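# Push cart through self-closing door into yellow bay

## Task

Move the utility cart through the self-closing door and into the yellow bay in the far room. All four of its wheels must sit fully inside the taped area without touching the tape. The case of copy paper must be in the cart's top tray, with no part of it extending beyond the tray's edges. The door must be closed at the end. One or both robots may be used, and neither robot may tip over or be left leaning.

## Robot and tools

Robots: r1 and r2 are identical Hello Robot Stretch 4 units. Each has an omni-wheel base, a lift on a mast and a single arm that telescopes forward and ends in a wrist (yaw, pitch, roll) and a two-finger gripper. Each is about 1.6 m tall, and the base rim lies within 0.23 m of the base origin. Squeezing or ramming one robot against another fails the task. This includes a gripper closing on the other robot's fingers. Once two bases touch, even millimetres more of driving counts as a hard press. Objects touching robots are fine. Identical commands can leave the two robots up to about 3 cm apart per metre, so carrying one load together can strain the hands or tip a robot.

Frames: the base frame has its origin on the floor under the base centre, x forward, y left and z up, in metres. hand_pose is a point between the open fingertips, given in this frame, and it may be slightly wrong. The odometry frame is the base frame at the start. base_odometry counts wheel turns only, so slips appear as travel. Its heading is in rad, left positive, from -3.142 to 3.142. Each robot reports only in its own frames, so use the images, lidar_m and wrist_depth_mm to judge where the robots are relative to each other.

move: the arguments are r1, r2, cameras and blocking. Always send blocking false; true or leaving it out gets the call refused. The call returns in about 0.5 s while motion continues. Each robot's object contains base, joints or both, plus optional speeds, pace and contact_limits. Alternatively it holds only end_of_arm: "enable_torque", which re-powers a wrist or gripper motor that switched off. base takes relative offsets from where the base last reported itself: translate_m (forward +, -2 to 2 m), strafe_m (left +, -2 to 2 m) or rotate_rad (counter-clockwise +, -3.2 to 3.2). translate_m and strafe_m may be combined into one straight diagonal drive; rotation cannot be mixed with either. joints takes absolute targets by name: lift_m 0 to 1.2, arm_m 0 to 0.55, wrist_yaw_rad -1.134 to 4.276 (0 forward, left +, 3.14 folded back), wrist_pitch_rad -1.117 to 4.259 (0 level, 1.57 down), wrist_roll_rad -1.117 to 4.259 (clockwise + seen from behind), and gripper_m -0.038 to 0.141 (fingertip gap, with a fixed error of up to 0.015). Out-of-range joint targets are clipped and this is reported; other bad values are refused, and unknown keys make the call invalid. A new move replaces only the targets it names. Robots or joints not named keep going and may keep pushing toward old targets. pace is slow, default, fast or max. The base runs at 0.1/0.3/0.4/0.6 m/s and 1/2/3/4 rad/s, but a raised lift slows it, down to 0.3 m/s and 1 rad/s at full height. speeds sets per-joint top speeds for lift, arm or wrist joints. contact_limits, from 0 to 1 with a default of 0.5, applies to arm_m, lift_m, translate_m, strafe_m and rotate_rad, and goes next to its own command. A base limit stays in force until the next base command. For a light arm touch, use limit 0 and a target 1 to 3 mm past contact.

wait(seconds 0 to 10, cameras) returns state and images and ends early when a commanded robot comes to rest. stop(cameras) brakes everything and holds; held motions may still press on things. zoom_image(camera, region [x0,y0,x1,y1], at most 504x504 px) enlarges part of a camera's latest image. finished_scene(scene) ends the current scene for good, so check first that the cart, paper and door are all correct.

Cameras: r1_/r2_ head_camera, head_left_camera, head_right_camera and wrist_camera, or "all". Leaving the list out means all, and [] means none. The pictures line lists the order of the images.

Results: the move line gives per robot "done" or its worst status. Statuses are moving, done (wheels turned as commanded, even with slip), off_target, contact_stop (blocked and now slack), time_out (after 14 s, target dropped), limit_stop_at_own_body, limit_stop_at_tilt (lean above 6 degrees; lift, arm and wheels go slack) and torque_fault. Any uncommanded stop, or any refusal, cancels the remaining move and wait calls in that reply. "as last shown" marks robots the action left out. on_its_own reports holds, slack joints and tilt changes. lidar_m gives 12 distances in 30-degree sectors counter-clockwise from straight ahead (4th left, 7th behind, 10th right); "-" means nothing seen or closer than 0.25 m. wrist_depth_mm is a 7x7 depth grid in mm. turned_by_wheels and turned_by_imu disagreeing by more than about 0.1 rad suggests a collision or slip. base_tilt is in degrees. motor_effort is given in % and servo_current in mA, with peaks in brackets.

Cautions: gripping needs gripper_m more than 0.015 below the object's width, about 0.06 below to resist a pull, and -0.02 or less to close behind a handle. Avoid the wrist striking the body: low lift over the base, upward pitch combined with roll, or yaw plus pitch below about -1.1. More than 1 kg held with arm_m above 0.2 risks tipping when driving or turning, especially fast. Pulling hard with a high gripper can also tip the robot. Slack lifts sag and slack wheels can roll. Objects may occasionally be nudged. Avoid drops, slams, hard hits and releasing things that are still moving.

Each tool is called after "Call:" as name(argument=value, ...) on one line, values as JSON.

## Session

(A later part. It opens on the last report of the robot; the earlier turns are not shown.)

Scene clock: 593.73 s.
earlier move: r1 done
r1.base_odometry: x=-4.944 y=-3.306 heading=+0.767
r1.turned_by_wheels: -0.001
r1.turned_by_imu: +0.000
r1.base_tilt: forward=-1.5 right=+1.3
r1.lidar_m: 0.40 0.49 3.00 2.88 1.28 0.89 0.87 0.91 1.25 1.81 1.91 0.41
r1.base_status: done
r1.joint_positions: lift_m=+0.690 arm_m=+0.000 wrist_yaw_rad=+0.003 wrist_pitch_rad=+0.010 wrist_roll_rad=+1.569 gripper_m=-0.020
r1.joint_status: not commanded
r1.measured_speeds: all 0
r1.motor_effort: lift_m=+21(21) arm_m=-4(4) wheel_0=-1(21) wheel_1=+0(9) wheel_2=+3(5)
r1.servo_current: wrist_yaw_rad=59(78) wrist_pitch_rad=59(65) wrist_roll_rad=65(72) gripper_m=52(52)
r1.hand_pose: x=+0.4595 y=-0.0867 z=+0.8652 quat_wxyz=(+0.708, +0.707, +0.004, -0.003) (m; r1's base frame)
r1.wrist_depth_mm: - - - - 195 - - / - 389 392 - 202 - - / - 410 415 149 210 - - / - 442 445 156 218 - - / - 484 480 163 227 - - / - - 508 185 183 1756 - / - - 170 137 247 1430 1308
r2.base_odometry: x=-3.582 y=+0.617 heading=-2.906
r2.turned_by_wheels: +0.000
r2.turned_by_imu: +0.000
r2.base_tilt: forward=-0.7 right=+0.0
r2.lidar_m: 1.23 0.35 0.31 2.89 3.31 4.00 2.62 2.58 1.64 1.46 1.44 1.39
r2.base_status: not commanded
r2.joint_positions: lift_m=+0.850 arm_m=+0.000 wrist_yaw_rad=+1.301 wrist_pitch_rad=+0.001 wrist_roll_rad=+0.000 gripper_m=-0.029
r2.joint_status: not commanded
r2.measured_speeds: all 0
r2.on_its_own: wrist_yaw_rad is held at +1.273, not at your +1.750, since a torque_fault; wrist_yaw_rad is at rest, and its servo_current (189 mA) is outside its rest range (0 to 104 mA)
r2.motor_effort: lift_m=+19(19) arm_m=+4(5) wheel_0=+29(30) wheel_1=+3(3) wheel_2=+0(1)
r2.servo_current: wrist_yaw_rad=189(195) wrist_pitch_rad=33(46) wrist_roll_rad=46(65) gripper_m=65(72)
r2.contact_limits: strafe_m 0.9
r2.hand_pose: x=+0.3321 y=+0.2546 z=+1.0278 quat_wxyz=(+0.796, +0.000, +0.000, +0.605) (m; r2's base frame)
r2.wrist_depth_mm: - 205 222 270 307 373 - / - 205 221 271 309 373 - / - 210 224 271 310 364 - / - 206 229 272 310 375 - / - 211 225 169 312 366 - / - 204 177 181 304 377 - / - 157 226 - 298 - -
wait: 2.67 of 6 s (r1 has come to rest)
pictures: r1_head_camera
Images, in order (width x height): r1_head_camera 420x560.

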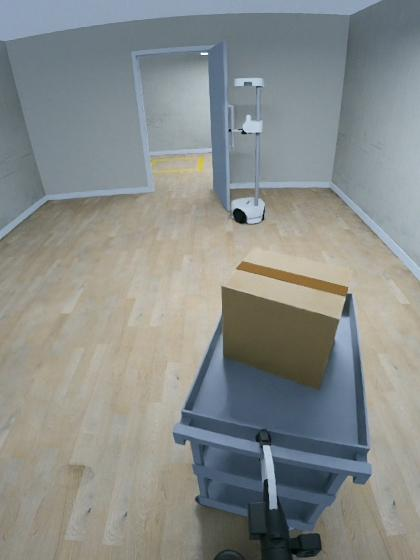

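Call:
move(r1={"base":{"strafe_m":-0.3},"pace":"default"}, blocking=false, cameras=[])

Call:
wait(seconds=6, cameras=["r1_head_camera"])

Scene clock: 599.40 s.
move: r1 moving
r1.base_odometry: x=-4.919 y=-3.332 heading=+0.768
r1.turned_by_wheels: +0.001
r1.turned_by_imu: +0.001
r1.base_tilt: forward=-1.6 right=+1.3
r1.lidar_m: 0.41 0.46 3.04 2.92 1.30 0.90 0.86 0.90 1.26 1.78 1.84 0.40
r1.base_status: strafe_m moving
r1.joint_positions: lift_m=+0.690 arm_m=+0.000 wrist_yaw_rad=+0.005 wrist_pitch_rad=+0.010 wrist_roll_rad=+1.569 gripper_m=-0.020
r1.joint_status: not commanded
r1.measured_speeds: translate_m=+0.000 strafe_m=-0.141 rotate_rad=+0.002 lift_m=+0.000 arm_m=+0.000 wrist_yaw_rad=+0.000 wrist_pitch_rad=+0.000 wrist_roll_rad=+0.000
r1.motor_effort: lift_m=+21(21) arm_m=-3(4) wheel_0=+17(17) wheel_1=-8(9) wheel_2=+1(3)
r1.servo_current: wrist_yaw_rad=39(65) wrist_pitch_rad=65(65) wrist_roll_rad=59(65) gripper_m=39(52)
r1.hand_pose: x=+0.4597 y=-0.0859 z=+0.8652 quat_wxyz=(+0.708, +0.707, +0.005, -0.002) (m; r1's base frame)
r1.wrist_depth_mm: - - - - 195 - - / - 389 397 - 202 - - / - 407 410 148 209 - - / - 439 445 155 217 - - / - 484 477 161 227 - - / - - 504 179 232 1756 - / - - 169 140 244 1430 1281
r2: as last shown
r2.base_tilt: forward=-0.7 right=+0.1
r2.lidar_m: 1.24 0.35 0.31 2.91 3.34 4.03 2.58 2.63 1.64 1.46 1.47 1.39
r2.on_its_own: wrist_yaw_rad is held at +1.273, not at your +1.750, since a torque_fault
r2.motor_effort: lift_m=+18(19) arm_m=+4(4) wheel_0=+30(30) wheel_1=+3(3) wheel_2=+0(0)
r2.servo_current: wrist_yaw_rad=182(195) wrist_pitch_rad=39(39) wrist_roll_rad=52(65) gripper_m=72(78)
r2.contact_limits: strafe_m 0.9
r2.wrist_depth_mm: - 205 224 270 309 373 - / - 206 220 270 310 373 - / - 210 226 272 309 364 - / - 207 229 271 312 375 - / - 210 225 169 310 364 - / - 203 177 180 304 377 - / - 157 226 - 298 - -
pictures: none
No camera images: "cameras" was empty.

Scene clock: 601.23 s.
earlier move: r1 done
r1.base_odometry: x=-4.736 y=-3.521 heading=+0.767
r1.turned_by_wheels: -0.001
r1.turned_by_imu: -0.001
r1.base_tilt: forward=-1.6 right=+1.3
r1.lidar_m: 0.37 0.40 3.30 3.17 1.25 0.90 0.86 0.89 1.26 1.50 1.58 0.44
r1.base_status: done
r1.joint_positions: lift_m=+0.690 arm_m=+0.000 wrist_yaw_rad=+0.003 wrist_pitch_rad=+0.010 wrist_roll_rad=+1.569 gripper_m=-0.020
r1.joint_status: not commanded
r1.measured_speeds: all 0
r1.motor_effort: lift_m=+21(21) arm_m=-1(4) wheel_0=+0(17) wheel_1=-1(9) wheel_2=+4(5)
r1.servo_current: wrist_yaw_rad=46(65) wrist_pitch_rad=65(65) wrist_roll_rad=46(65) gripper_m=46(52)
r1.hand_pose: x=+0.4596 y=-0.0864 z=+0.8652 quat_wxyz=(+0.708, +0.707, +0.005, -0.002) (m; r1's base frame)
r1.wrist_depth_mm: - - - 237 239 1661 1229 / - - - 236 237 1708 - / - - 445 236 236 - - / - 436 439 236 236 - - / - 452 455 234 235 - - / - 466 459 186 234 - - / - 469 177 141 232 - -
r2.base_odometry: x=-3.582 y=+0.617 heading=-2.906
r2.turned_by_wheels: +0.000
r2.turned_by_imu: +0.000
r2.base_tilt: forward=-0.7 right=+0.0
r2.lidar_m: 1.23 0.34 0.34 2.92 3.31 4.03 2.59 2.64 1.68 1.47 1.45 1.35
r2.base_status: not commanded
r2.joint_positions: lift_m=+0.850 arm_m=+0.000 wrist_yaw_rad=+1.301 wrist_pitch_rad=+0.001 wrist_roll_rad=+0.000 gripper_m=-0.029
r2.joint_status: not commanded
r2.measured_speeds: all 0
r2.on_its_own: wrist_yaw_rad is held at +1.273, not at your +1.750, since a torque_fault; wrist_yaw_rad is at rest, and its servo_current (189 mA) is outside its rest range (0 to 104 mA)
r2.motor_effort: lift_m=+18(19) arm_m=+4(4) wheel_0=+29(30) wheel_1=+3(3) wheel_2=+0(1)
r2.servo_current: wrist_yaw_rad=189(195) wrist_pitch_rad=39(46) wrist_roll_rad=52(65) gripper_m=65(78)
r2.contact_limits: strafe_m 0.9
r2.hand_pose: x=+0.3321 y=+0.2546 z=+1.0278 quat_wxyz=(+0.796, +0.000, +0.000, +0.605) (m; r2's base frame)
r2.wrist_depth_mm: - 206 223 270 309 373 - / - 206 220 271 309 373 - / - 210 224 271 309 364 - / - 206 229 273 310 375 - / - 211 225 169 310 364 - / - 204 177 180 304 375 - / - 157 226 - 298 - -
wait: 1.83 of 6 s (r1 has come to rest)
pictures: r1_head_camera
Images, in order (width x height): r1_head_camera 420x560.

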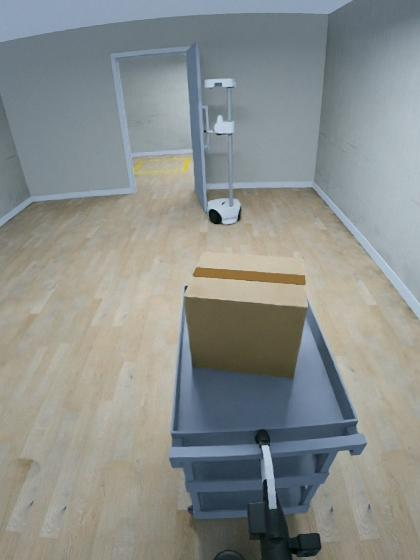

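Call:
move(r1={"base":{"translate_m":0.5,"strafe_m":0.07},"pace":"default"}, blocking=false, cameras=[])

Call:
wait(seconds=6, cameras=["r1_head_camera"])

Scene clock: 609.30 s.
move: r1 moving
r1.base_odometry: x=-4.717 y=-3.497 heading=+0.767
r1.turned_by_wheels: +0.000
r1.turned_by_imu: -0.001
r1.base_tilt: forward=-1.7 right=+1.3
r1.lidar_m: 0.35 0.41 3.31 3.18 1.31 0.92 0.86 0.94 1.27 1.53 1.60 0.43
r1.base_status: translate_m moving; strafe_m moving
r1.joint_positions: lift_m=+0.690 arm_m=+0.000 wrist_yaw_rad=-0.005 wrist_pitch_rad=+0.010 wrist_roll_rad=+1.569 gripper_m=-0.020
r1.joint_status: not commanded
r1.measured_speeds: translate_m=+0.122 strafe_m=+0.014 rotate_rad=-0.005 lift_m=+0.000 arm_m=+0.000 wrist_yaw_rad=-0.070 wrist_pitch_rad=+0.000 wrist_roll_rad=+0.000
r1.motor_effort: lift_m=+21(21) arm_m=+2(2) wheel_0=+11(12) wheel_1=+9(9) wheel_2=-17(17)
r1.servo_current: wrist_yaw_rad=52(65) wrist_pitch_rad=52(65) wrist_roll_rad=52(59) gripper_m=52(52)
r1.hand_pose: x=+0.4588 y=-0.0889 z=+0.8652 quat_wxyz=(+0.708, +0.707, +0.002, -0.005) (m; r1's base frame)
r1.wrist_depth_mm: - - - 250 249 1618 1182 / - - - 246 245 1708 - / - - - 239 240 - - / - 439 439 235 236 - - / - 442 449 173 234 - - / - 445 445 185 185 - - / - 455 180 142 225 - -
r2: as last shown
r2.lidar_m: 1.23 0.35 0.32 2.91 3.32 3.99 2.58 2.61 1.63 1.47 1.46 1.41
r2.on_its_own: wrist_yaw_rad is held at +1.273, not at your +1.750, since a torque_fault
r2.motor_effort: lift_m=+19(19) arm_m=+4(4) wheel_0=+29(30) wheel_1=+3(3) wheel_2=+0(1)
r2.servo_current: wrist_yaw_rad=182(195) wrist_pitch_rad=39(46) wrist_roll_rad=52(59) gripper_m=59(78)
r2.contact_limits: strafe_m 0.9
r2.wrist_depth_mm: - 205 223 268 309 375 - / - 206 221 272 309 373 - / - 210 226 271 309 362 - / - 207 229 272 312 377 - / - 211 225 169 312 364 - / - 204 178 181 304 377 - / - 157 225 - 300 - -
pictures: none
No camera images: "cameras" was empty.

Scene clock: 611.97 s.
earlier move: r1 done
r1.base_odometry: x=-4.424 y=-3.124 heading=+0.767
r1.turned_by_wheels: +0.001
r1.turned_by_imu: -0.002
r1.base_tilt: forward=-1.6 right=+1.3
r1.lidar_m: 0.43 4.55 3.28 3.10 1.97 1.43 1.35 1.40 1.65 1.58 0.42 0.40
r1.base_status: done
r1.joint_positions: lift_m=+0.690 arm_m=+0.000 wrist_yaw_rad=-0.011 wrist_pitch_rad=+0.010 wrist_roll_rad=+1.569 gripper_m=-0.020
r1.joint_status: not commanded
r1.measured_speeds: all 0
r1.motor_effort: lift_m=+21(21) arm_m=-1(4) wheel_0=+1(12) wheel_1=+2(9) wheel_2=-1(22)
r1.servo_current: wrist_yaw_rad=46(91) wrist_pitch_rad=59(65) wrist_roll_rad=46(65) gripper_m=39(52)
r1.hand_pose: x=+0.4583 y=-0.0906 z=+0.8652 quat_wxyz=(+0.708, +0.707, +0.000, -0.007) (m; r1's base frame)
r1.wrist_depth_mm: - 477 469 128 185 - - / - 379 384 134 193 - - / - 413 415 - 202 - - / - 455 449 151 216 - - / - 512 500 159 225 - - / - - 525 185 182 1618 - / - - 179 140 250 1464 1308
r2.base_odometry: x=-3.582 y=+0.617 heading=-2.906
r2.turned_by_wheels: +0.000
r2.turned_by_imu: +0.000
r2.base_tilt: forward=-0.7 right=+0.0
r2.lidar_m: 1.22 0.35 0.32 2.89 3.30 4.01 2.09 2.17 1.64 1.45 1.46 1.37
r2.base_status: not commanded
r2.joint_positions: lift_m=+0.850 arm_m=+0.000 wrist_yaw_rad=+1.301 wrist_pitch_rad=+0.001 wrist_roll_rad=+0.000 gripper_m=-0.029
r2.joint_status: not commanded
r2.measured_speeds: all 0
r2.on_its_own: wrist_yaw_rad is held at +1.273, not at your +1.750, since a torque_fault; wrist_yaw_rad is at rest, and its servo_current (189 mA) is outside its rest range (0 to 104 mA)
r2.motor_effort: lift_m=+19(19) arm_m=+4(4) wheel_0=+29(30) wheel_1=+3(3) wheel_2=+0(1)
r2.servo_current: wrist_yaw_rad=189(195) wrist_pitch_rad=39(46) wrist_roll_rad=46(59) gripper_m=72(78)
r2.contact_limits: strafe_m 0.9
r2.hand_pose: x=+0.3321 y=+0.2546 z=+1.0278 quat_wxyz=(+0.796, +0.000, +0.000, +0.605) (m; r2's base frame)
r2.wrist_depth_mm: - 206 224 271 309 375 - / - 206 220 270 310 375 - / - 210 224 272 309 364 - / - 206 229 271 310 375 - / - 211 226 169 312 364 - / - 204 178 181 304 377 - / - 158 225 - 298 - -
wait: 2.67 of 6 s (r1 has come to rest)
pictures: r1_head_camera
Images, in order (width x height): r1_head_camera 420x560.

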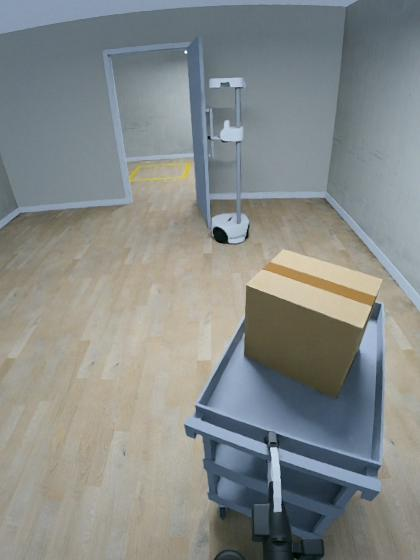

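Call:
move(r1={"base":{"strafe_m":-0.48},"pace":"default"}, blocking=false, cameras=[])

Call:
wait(seconds=6, cameras=["r1_head_camera"])

Scene clock: 617.43 s.
move: r1 moving
r1.base_odometry: x=-4.399 y=-3.150 heading=+0.768
r1.turned_by_wheels: +0.001
r1.turned_by_imu: +0.001
r1.base_tilt: forward=-1.6 right=+1.2
r1.lidar_m: 0.42 4.58 3.30 3.14 1.97 1.43 1.35 1.42 1.62 1.53 1.59 0.38
r1.base_status: strafe_m moving
r1.joint_positions: lift_m=+0.690 arm_m=+0.000 wrist_yaw_rad=+0.004 wrist_pitch_rad=+0.010 wrist_roll_rad=+1.569 gripper_m=-0.020
r1.joint_status: not commanded
r1.measured_speeds: translate_m=-0.001 strafe_m=-0.139 rotate_rad=+0.010 lift_m=+0.000 arm_m=+0.000 wrist_yaw_rad=+0.061 wrist_pitch_rad=+0.000 wrist_roll_rad=+0.000
r1.motor_effort: lift_m=+21(21) arm_m=+4(4) wheel_0=+17(17) wheel_1=-8(9) wheel_2=+2(2)
r1.servo_current: wrist_yaw_rad=59(72) wrist_pitch_rad=52(65) wrist_roll_rad=39(59) gripper_m=46(52)
r1.hand_pose: x=+0.4596 y=-0.0862 z=+0.8652 quat_wxyz=(+0.708, +0.707, +0.005, -0.002) (m; r1's base frame)
r1.wrist_depth_mm: - 379 373 116 173 174 - / - 370 375 122 183 - - / - 410 413 - 195 - - / - 455 459 - 207 - - / - - 508 152 223 1756 - / - - - 186 231 1618 - / - - 170 141 176 1430 1205
r2: as last shown
r2.lidar_m: 1.22 0.33 0.32 2.91 3.31 3.98 2.10 2.14 1.63 1.45 1.47 1.38
r2.on_its_own: wrist_yaw_rad is held at +1.273, not at your +1.750, since a torque_fault
r2.motor_effort: lift_m=+19(19) arm_m=+4(4) wheel_0=+30(30) wheel_1=+3(3) wheel_2=+0(1)
r2.servo_current: wrist_yaw_rad=176(189) wrist_pitch_rad=46(46) wrist_roll_rad=39(52) gripper_m=65(72)
r2.contact_limits: strafe_m 0.9
r2.wrist_depth_mm: - 206 224 270 309 373 - / - 206 220 272 309 373 - / - 210 224 271 309 362 - / - 206 229 271 310 375 - / - 211 226 169 310 364 - / - 204 178 181 306 377 - / - 157 226 - 298 - -
pictures: none
No camera images: "cameras" was empty.

Scene clock: 619.87 s.
earlier move: r1 done
r1.base_odometry: x=-4.091 y=-3.469 heading=+0.768
r1.turned_by_wheels: -0.001
r1.turned_by_imu: +0.001
r1.base_tilt: forward=-1.6 right=+1.2
r1.lidar_m: 0.37 0.37 3.79 3.55 1.99 1.42 1.35 1.41 1.17 1.12 1.16 0.45
r1.base_status: done
r1.joint_positions: lift_m=+0.690 arm_m=+0.000 wrist_yaw_rad=+0.009 wrist_pitch_rad=+0.010 wrist_roll_rad=+1.569 gripper_m=-0.020
r1.joint_status: not commanded
r1.measured_speeds: all 0
r1.motor_effort: lift_m=+21(21) arm_m=-4(4) wheel_0=+2(21) wheel_1=-1(10) wheel_2=+5(6)
r1.servo_current: wrist_yaw_rad=59(85) wrist_pitch_rad=59(65) wrist_roll_rad=59(65) gripper_m=39(52)
r1.hand_pose: x=+0.4601 y=-0.0849 z=+0.8652 quat_wxyz=(+0.708, +0.707, +0.007, +0.000) (m; r1's base frame)
r1.wrist_depth_mm: - - - 208 277 296 309 / - - - 262 263 1708 1205 / - - - 256 254 1808 - / - - 449 246 248 - - / - 439 445 182 240 - - / - 442 442 185 232 - - / - 442 179 139 224 - -
r2.base_odometry: x=-3.582 y=+0.617 heading=-2.906
r2.turned_by_wheels: +0.000
r2.turned_by_imu: +0.000
r2.base_tilt: forward=-0.7 right=+0.0
r2.lidar_m: 1.23 0.34 0.31 2.91 3.27 4.00 2.16 2.14 1.62 1.48 1.47 1.40
r2.base_status: not commanded
r2.joint_positions: lift_m=+0.850 arm_m=+0.000 wrist_yaw_rad=+1.301 wrist_pitch_rad=+0.001 wrist_roll_rad=+0.000 gripper_m=-0.029
r2.joint_status: not commanded
r2.measured_speeds: all 0
r2.on_its_own: wrist_yaw_rad is held at +1.273, not at your +1.750, since a torque_fault; wrist_yaw_rad is at rest, and its servo_current (189 mA) is outside its rest range (0 to 104 mA)
r2.motor_effort: lift_m=+19(19) arm_m=+4(4) wheel_0=+30(30) wheel_1=+3(3) wheel_2=+0(1)
r2.servo_current: wrist_yaw_rad=189(195) wrist_pitch_rad=46(46) wrist_roll_rad=46(59) gripper_m=72(72)
r2.contact_limits: strafe_m 0.9
r2.hand_pose: x=+0.3321 y=+0.2546 z=+1.0278 quat_wxyz=(+0.796, +0.000, +0.000, +0.605) (m; r2's base frame)
r2.wrist_depth_mm: - 205 223 271 307 375 - / - 206 220 270 310 373 - / - 210 224 272 310 362 - / - 207 229 272 310 373 - / - 211 226 169 310 362 - / - 204 177 180 306 377 - / - 157 226 - 297 - -
wait: 2.43 of 6 s (r1 has come to rest)
pictures: r1_head_camera
Images, in order (width x height): r1_head_camera 420x560.

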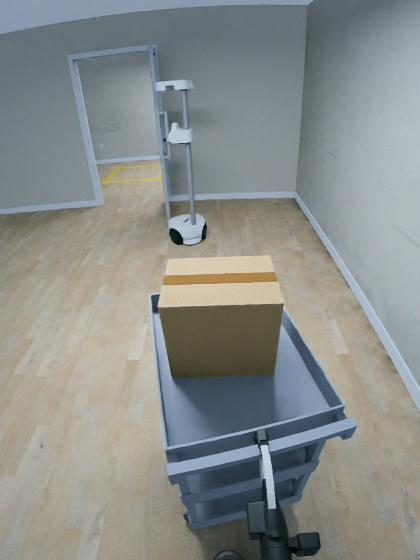

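Call:
move(r1={"base":{"translate_m":0.35,"strafe_m":0.05},"pace":"default"}, blocking=false, cameras=[])

Call:
wait(seconds=6, cameras=["r1_head_camera"])

Scene clock: 628.00 s.
move: r1 moving
r1.base_odometry: x=-4.072 y=-3.445 heading=+0.767
r1.turned_by_wheels: -0.001
r1.turned_by_imu: -0.001
r1.base_tilt: forward=-1.6 right=+1.3
r1.lidar_m: 0.33 0.33 3.75 3.55 2.03 1.44 1.38 1.44 1.18 1.10 1.14 0.45
r1.base_status: translate_m moving; strafe_m moving
r1.joint_positions: lift_m=+0.690 arm_m=+0.000 wrist_yaw_rad=-0.004 wrist_pitch_rad=+0.010 wrist_roll_rad=+1.569 gripper_m=-0.020
r1.joint_status: not commanded
r1.measured_speeds: translate_m=+0.121 strafe_m=+0.016 rotate_rad=-0.009 lift_m=+0.000 arm_m=+0.000 wrist_yaw_rad=-0.079 wrist_pitch_rad=+0.000 wrist_roll_rad=+0.000
r1.motor_effort: lift_m=+21(21) arm_m=+4(4) wheel_0=+5(10) wheel_1=+8(8) wheel_2=-15(15)
r1.servo_current: wrist_yaw_rad=59(78) wrist_pitch_rad=52(65) wrist_roll_rad=46(59) gripper_m=52(52)
r1.hand_pose: x=+0.4588 y=-0.0887 z=+0.8652 quat_wxyz=(+0.708, +0.707, +0.002, -0.005) (m; r1's base frame)
r1.wrist_depth_mm: - - - 219 298 304 309 / - - - 209 274 1661 1205 / - - - - 263 1756 - / - - - 253 251 842 - / - 442 445 182 241 - - / - 433 439 186 183 - - / - 430 180 144 219 - -
r2: as last shown
r2.lidar_m: 1.24 0.33 0.31 2.93 3.29 4.00 2.16 2.12 1.62 1.45 1.48 1.38
r2.on_its_own: wrist_yaw_rad is held at +1.273, not at your +1.750, since a torque_fault
r2.motor_effort: lift_m=+19(19) arm_m=+4(5) wheel_0=+29(30) wheel_1=+3(3) wheel_2=+0(1)
r2.servo_current: wrist_yaw_rad=176(189) wrist_pitch_rad=39(46) wrist_roll_rad=46(52) gripper_m=72(72)
r2.contact_limits: strafe_m 0.9
r2.wrist_depth_mm: - 206 224 268 310 373 - / - 206 220 271 310 373 - / - 210 225 271 309 362 - / - 207 229 272 312 375 - / - 211 226 169 310 364 - / - 204 177 180 304 377 - / - 157 226 - 298 - -
pictures: none
No camera images: "cameras" was empty.

Scene clock: 630.17 s.
earlier move: r1 done
r1.base_odometry: x=-3.874 y=-3.190 heading=+0.768
r1.turned_by_wheels: +0.001
r1.turned_by_imu: -0.002
r1.base_tilt: forward=-1.6 right=+1.3
r1.lidar_m: 0.36 0.40 3.73 3.53 2.50 1.79 1.69 1.69 1.20 1.13 1.19 0.45
r1.base_status: done
r1.joint_positions: lift_m=+0.690 arm_m=+0.000 wrist_yaw_rad=-0.007 wrist_pitch_rad=+0.010 wrist_roll_rad=+1.569 gripper_m=-0.020
r1.joint_status: not commanded
r1.measured_speeds: all 0
r1.motor_effort: lift_m=+21(21) arm_m=-4(4) wheel_0=+1(10) wheel_1=+2(9) wheel_2=+0(24)
r1.servo_current: wrist_yaw_rad=78(98) wrist_pitch_rad=59(65) wrist_roll_rad=52(78) gripper_m=46(52)
r1.hand_pose: x=+0.4587 y=-0.0895 z=+0.8652 quat_wxyz=(+0.708, +0.707, +0.001, -0.006) (m; r1's base frame)
r1.wrist_depth_mm: - - - 252 254 1618 1160 / - - - 251 249 1661 - / - - - 246 245 854 - / - 439 442 239 242 - - / - 442 442 177 237 - - / - 449 449 185 183 - - / - 455 179 144 228 - -
r2.base_odometry: x=-3.582 y=+0.617 heading=-2.906
r2.turned_by_wheels: +0.000
r2.turned_by_imu: +0.000
r2.base_tilt: forward=-0.7 right=-0.1
r2.lidar_m: 1.24 0.34 0.31 2.91 3.30 4.02 - 1.77 1.62 1.42 1.48 1.37
r2.base_status: not commanded
r2.joint_positions: lift_m=+0.850 arm_m=+0.000 wrist_yaw_rad=+1.301 wrist_pitch_rad=+0.001 wrist_roll_rad=+0.000 gripper_m=-0.029
r2.joint_status: not commanded
r2.measured_speeds: all 0
r2.on_its_own: wrist_yaw_rad is held at +1.273, not at your +1.750, since a torque_fault; wrist_yaw_rad is at rest, and its servo_current (189 mA) is outside its rest range (0 to 104 mA)
r2.motor_effort: lift_m=+19(19) arm_m=+4(5) wheel_0=+29(30) wheel_1=+3(3) wheel_2=+0(1)
r2.servo_current: wrist_yaw_rad=189(195) wrist_pitch_rad=46(46) wrist_roll_rad=52(59) gripper_m=65(78)
r2.contact_limits: strafe_m 0.9
r2.hand_pose: x=+0.3321 y=+0.2546 z=+1.0278 quat_wxyz=(+0.796, +0.000, +0.000, +0.605) (m; r2's base frame)
r2.wrist_depth_mm: - 205 224 271 309 373 - / - 206 220 271 309 373 - / - 210 225 272 309 362 - / - 206 229 272 310 373 - / - 211 224 169 312 366 - / - 204 177 181 304 377 - / - 157 226 - 298 - -
wait: 2.17 of 6 s (r1 has come to rest)
pictures: r1_head_camera
Images, in order (width x height): r1_head_camera 420x560.

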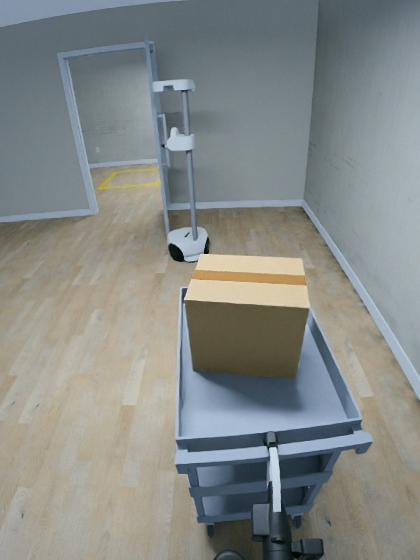

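Call:
move(r1={"base":{"strafe_m":0.65},"pace":"default"}, blocking=false, cameras=[])

Call:
wait(seconds=6, cameras=["r1_head_camera"])

Call:
move(r1={"base":{"translate_m":-0.9,"strafe_m":0.15},"pace":"default"}, blocking=false, cameras=[])

Call:
wait(seconds=7, cameras=["r1_head_camera"])

Scene clock: 642.83 s.
move: r1 moving
r1.base_odometry: x=-3.899 y=-3.164 heading=+0.767
r1.turned_by_wheels: -0.001
r1.turned_by_imu: -0.001
r1.base_tilt: forward=-1.6 right=+1.3
r1.lidar_m: 0.38 4.41 3.66 3.49 2.45 1.78 1.70 1.78 1.24 1.18 1.23 0.44
r1.base_status: strafe_m moving
r1.joint_positions: lift_m=+0.690 arm_m=+0.000 wrist_yaw_rad=-0.008 wrist_pitch_rad=+0.010 wrist_roll_rad=+1.569 gripper_m=-0.020
r1.joint_status: not commanded
r1.measured_speeds: translate_m=+0.000 strafe_m=+0.142 rotate_rad=+0.000 lift_m=+0.000 arm_m=+0.000 wrist_yaw_rad=+0.000 wrist_pitch_rad=+0.000 wrist_roll_rad=+0.000
r1.motor_effort: lift_m=+21(21) arm_m=-4(4) wheel_0=-17(18) wheel_1=+10(10) wheel_2=-2(2)
r1.servo_current: wrist_yaw_rad=59(72) wrist_pitch_rad=59(65) wrist_roll_rad=65(65) gripper_m=39(46)
r1.hand_pose: x=+0.4586 y=-0.0896 z=+0.8652 quat_wxyz=(+0.708, +0.707, +0.001, -0.006) (m; r1's base frame)
r1.wrist_depth_mm: - - - 248 250 1756 1205 / - - - 245 247 1708 - / - - - 241 242 - - / - 439 442 236 239 - - / - 445 449 176 236 - - / - 452 452 185 182 - - / - 455 182 140 229 - -
r2: as last shown
r2.base_tilt: forward=-0.7 right=+0.0
r2.lidar_m: 1.23 0.34 0.28 2.89 3.30 4.00 2.73 1.78 1.63 1.45 1.47 1.41
r2.on_its_own: wrist_yaw_rad is held at +1.273, not at your +1.750, since a torque_fault
r2.motor_effort: lift_m=+19(19) arm_m=+4(4) wheel_0=+29(30) wheel_1=+3(3) wheel_2=+0(1)
r2.servo_current: wrist_yaw_rad=195(195) wrist_pitch_rad=39(46) wrist_roll_rad=59(59) gripper_m=72(72)
r2.contact_limits: strafe_m 0.9
r2.wrist_depth_mm: - 205 224 271 309 373 - / - 206 221 270 307 373 - / - 210 224 272 310 364 - / - 206 229 272 307 373 - / - 211 225 169 310 364 - / - 204 177 181 306 377 - / - 157 225 - 300 - -
pictures: none
No camera images: "cameras" was empty.

Scene clock: 645.83 s.
earlier move: r1 done
r1.base_odometry: x=-4.325 y=-2.723 heading=+0.768
r1.turned_by_wheels: +0.001
r1.turned_by_imu: +0.001
r1.base_tilt: forward=-1.6 right=+1.3
r1.lidar_m: 0.46 4.16 3.05 2.87 2.53 1.79 1.72 1.78 1.92 1.79 0.33 0.29
r1.base_status: done
r1.joint_positions: lift_m=+0.690 arm_m=+0.000 wrist_yaw_rad=-0.003 wrist_pitch_rad=+0.010 wrist_roll_rad=+1.569 gripper_m=-0.020
r1.joint_status: not commanded
r1.measured_speeds: all 0
r1.motor_effort: lift_m=+21(21) arm_m=-4(4) wheel_0=-1(18) wheel_1=+0(10) wheel_2=+1(4)
r1.servo_current: wrist_yaw_rad=59(85) wrist_pitch_rad=65(65) wrist_roll_rad=46(65) gripper_m=46(52)
r1.hand_pose: x=+0.4590 y=-0.0883 z=+0.8652 quat_wxyz=(+0.708, +0.707, +0.002, -0.005) (m; r1's base frame)
r1.wrist_depth_mm: 340 330 - - - - - / - 397 418 - - - - / - - 500 - - - - / - - - - - 517 - / - - - - - 1618 1308 / - - 189 113 174 387 397 / - - 180 124 176 1537 1229
r2.base_odometry: x=-3.582 y=+0.617 heading=-2.906
r2.turned_by_wheels: +0.000
r2.turned_by_imu: +0.000
r2.base_tilt: forward=-0.7 right=+0.0
r2.lidar_m: 1.22 0.34 0.32 2.91 3.30 4.01 1.91 1.92 1.63 1.46 1.48 1.37
r2.base_status: not commanded
r2.joint_positions: lift_m=+0.850 arm_m=+0.000 wrist_yaw_rad=+1.301 wrist_pitch_rad=+0.001 wrist_roll_rad=+0.000 gripper_m=-0.029
r2.joint_status: not commanded
r2.measured_speeds: all 0
r2.on_its_own: wrist_yaw_rad is held at +1.273, not at your +1.750, since a torque_fault; wrist_yaw_rad is at rest, and its servo_current (182 mA) is outside its rest range (0 to 104 mA)
r2.motor_effort: lift_m=+18(19) arm_m=+4(4) wheel_0=+30(30) wheel_1=+3(3) wheel_2=+0(1)
r2.servo_current: wrist_yaw_rad=182(202) wrist_pitch_rad=39(46) wrist_roll_rad=52(59) gripper_m=72(78)
r2.contact_limits: strafe_m 0.9
r2.hand_pose: x=+0.3321 y=+0.2546 z=+1.0278 quat_wxyz=(+0.796, +0.000, +0.000, +0.605) (m; r2's base frame)
r2.wrist_depth_mm: - 205 224 271 307 373 - / - 206 221 272 310 373 - / - 210 225 272 310 364 - / - 206 229 273 312 375 - / - 211 226 169 310 364 - / - 204 177 180 303 377 - / - 157 226 - 297 - -
wait: 3.00 of 6 s (r1 has come to rest)
pictures: r1_head_camera
Images, in order (width x height): r1_head_camera 420x560.

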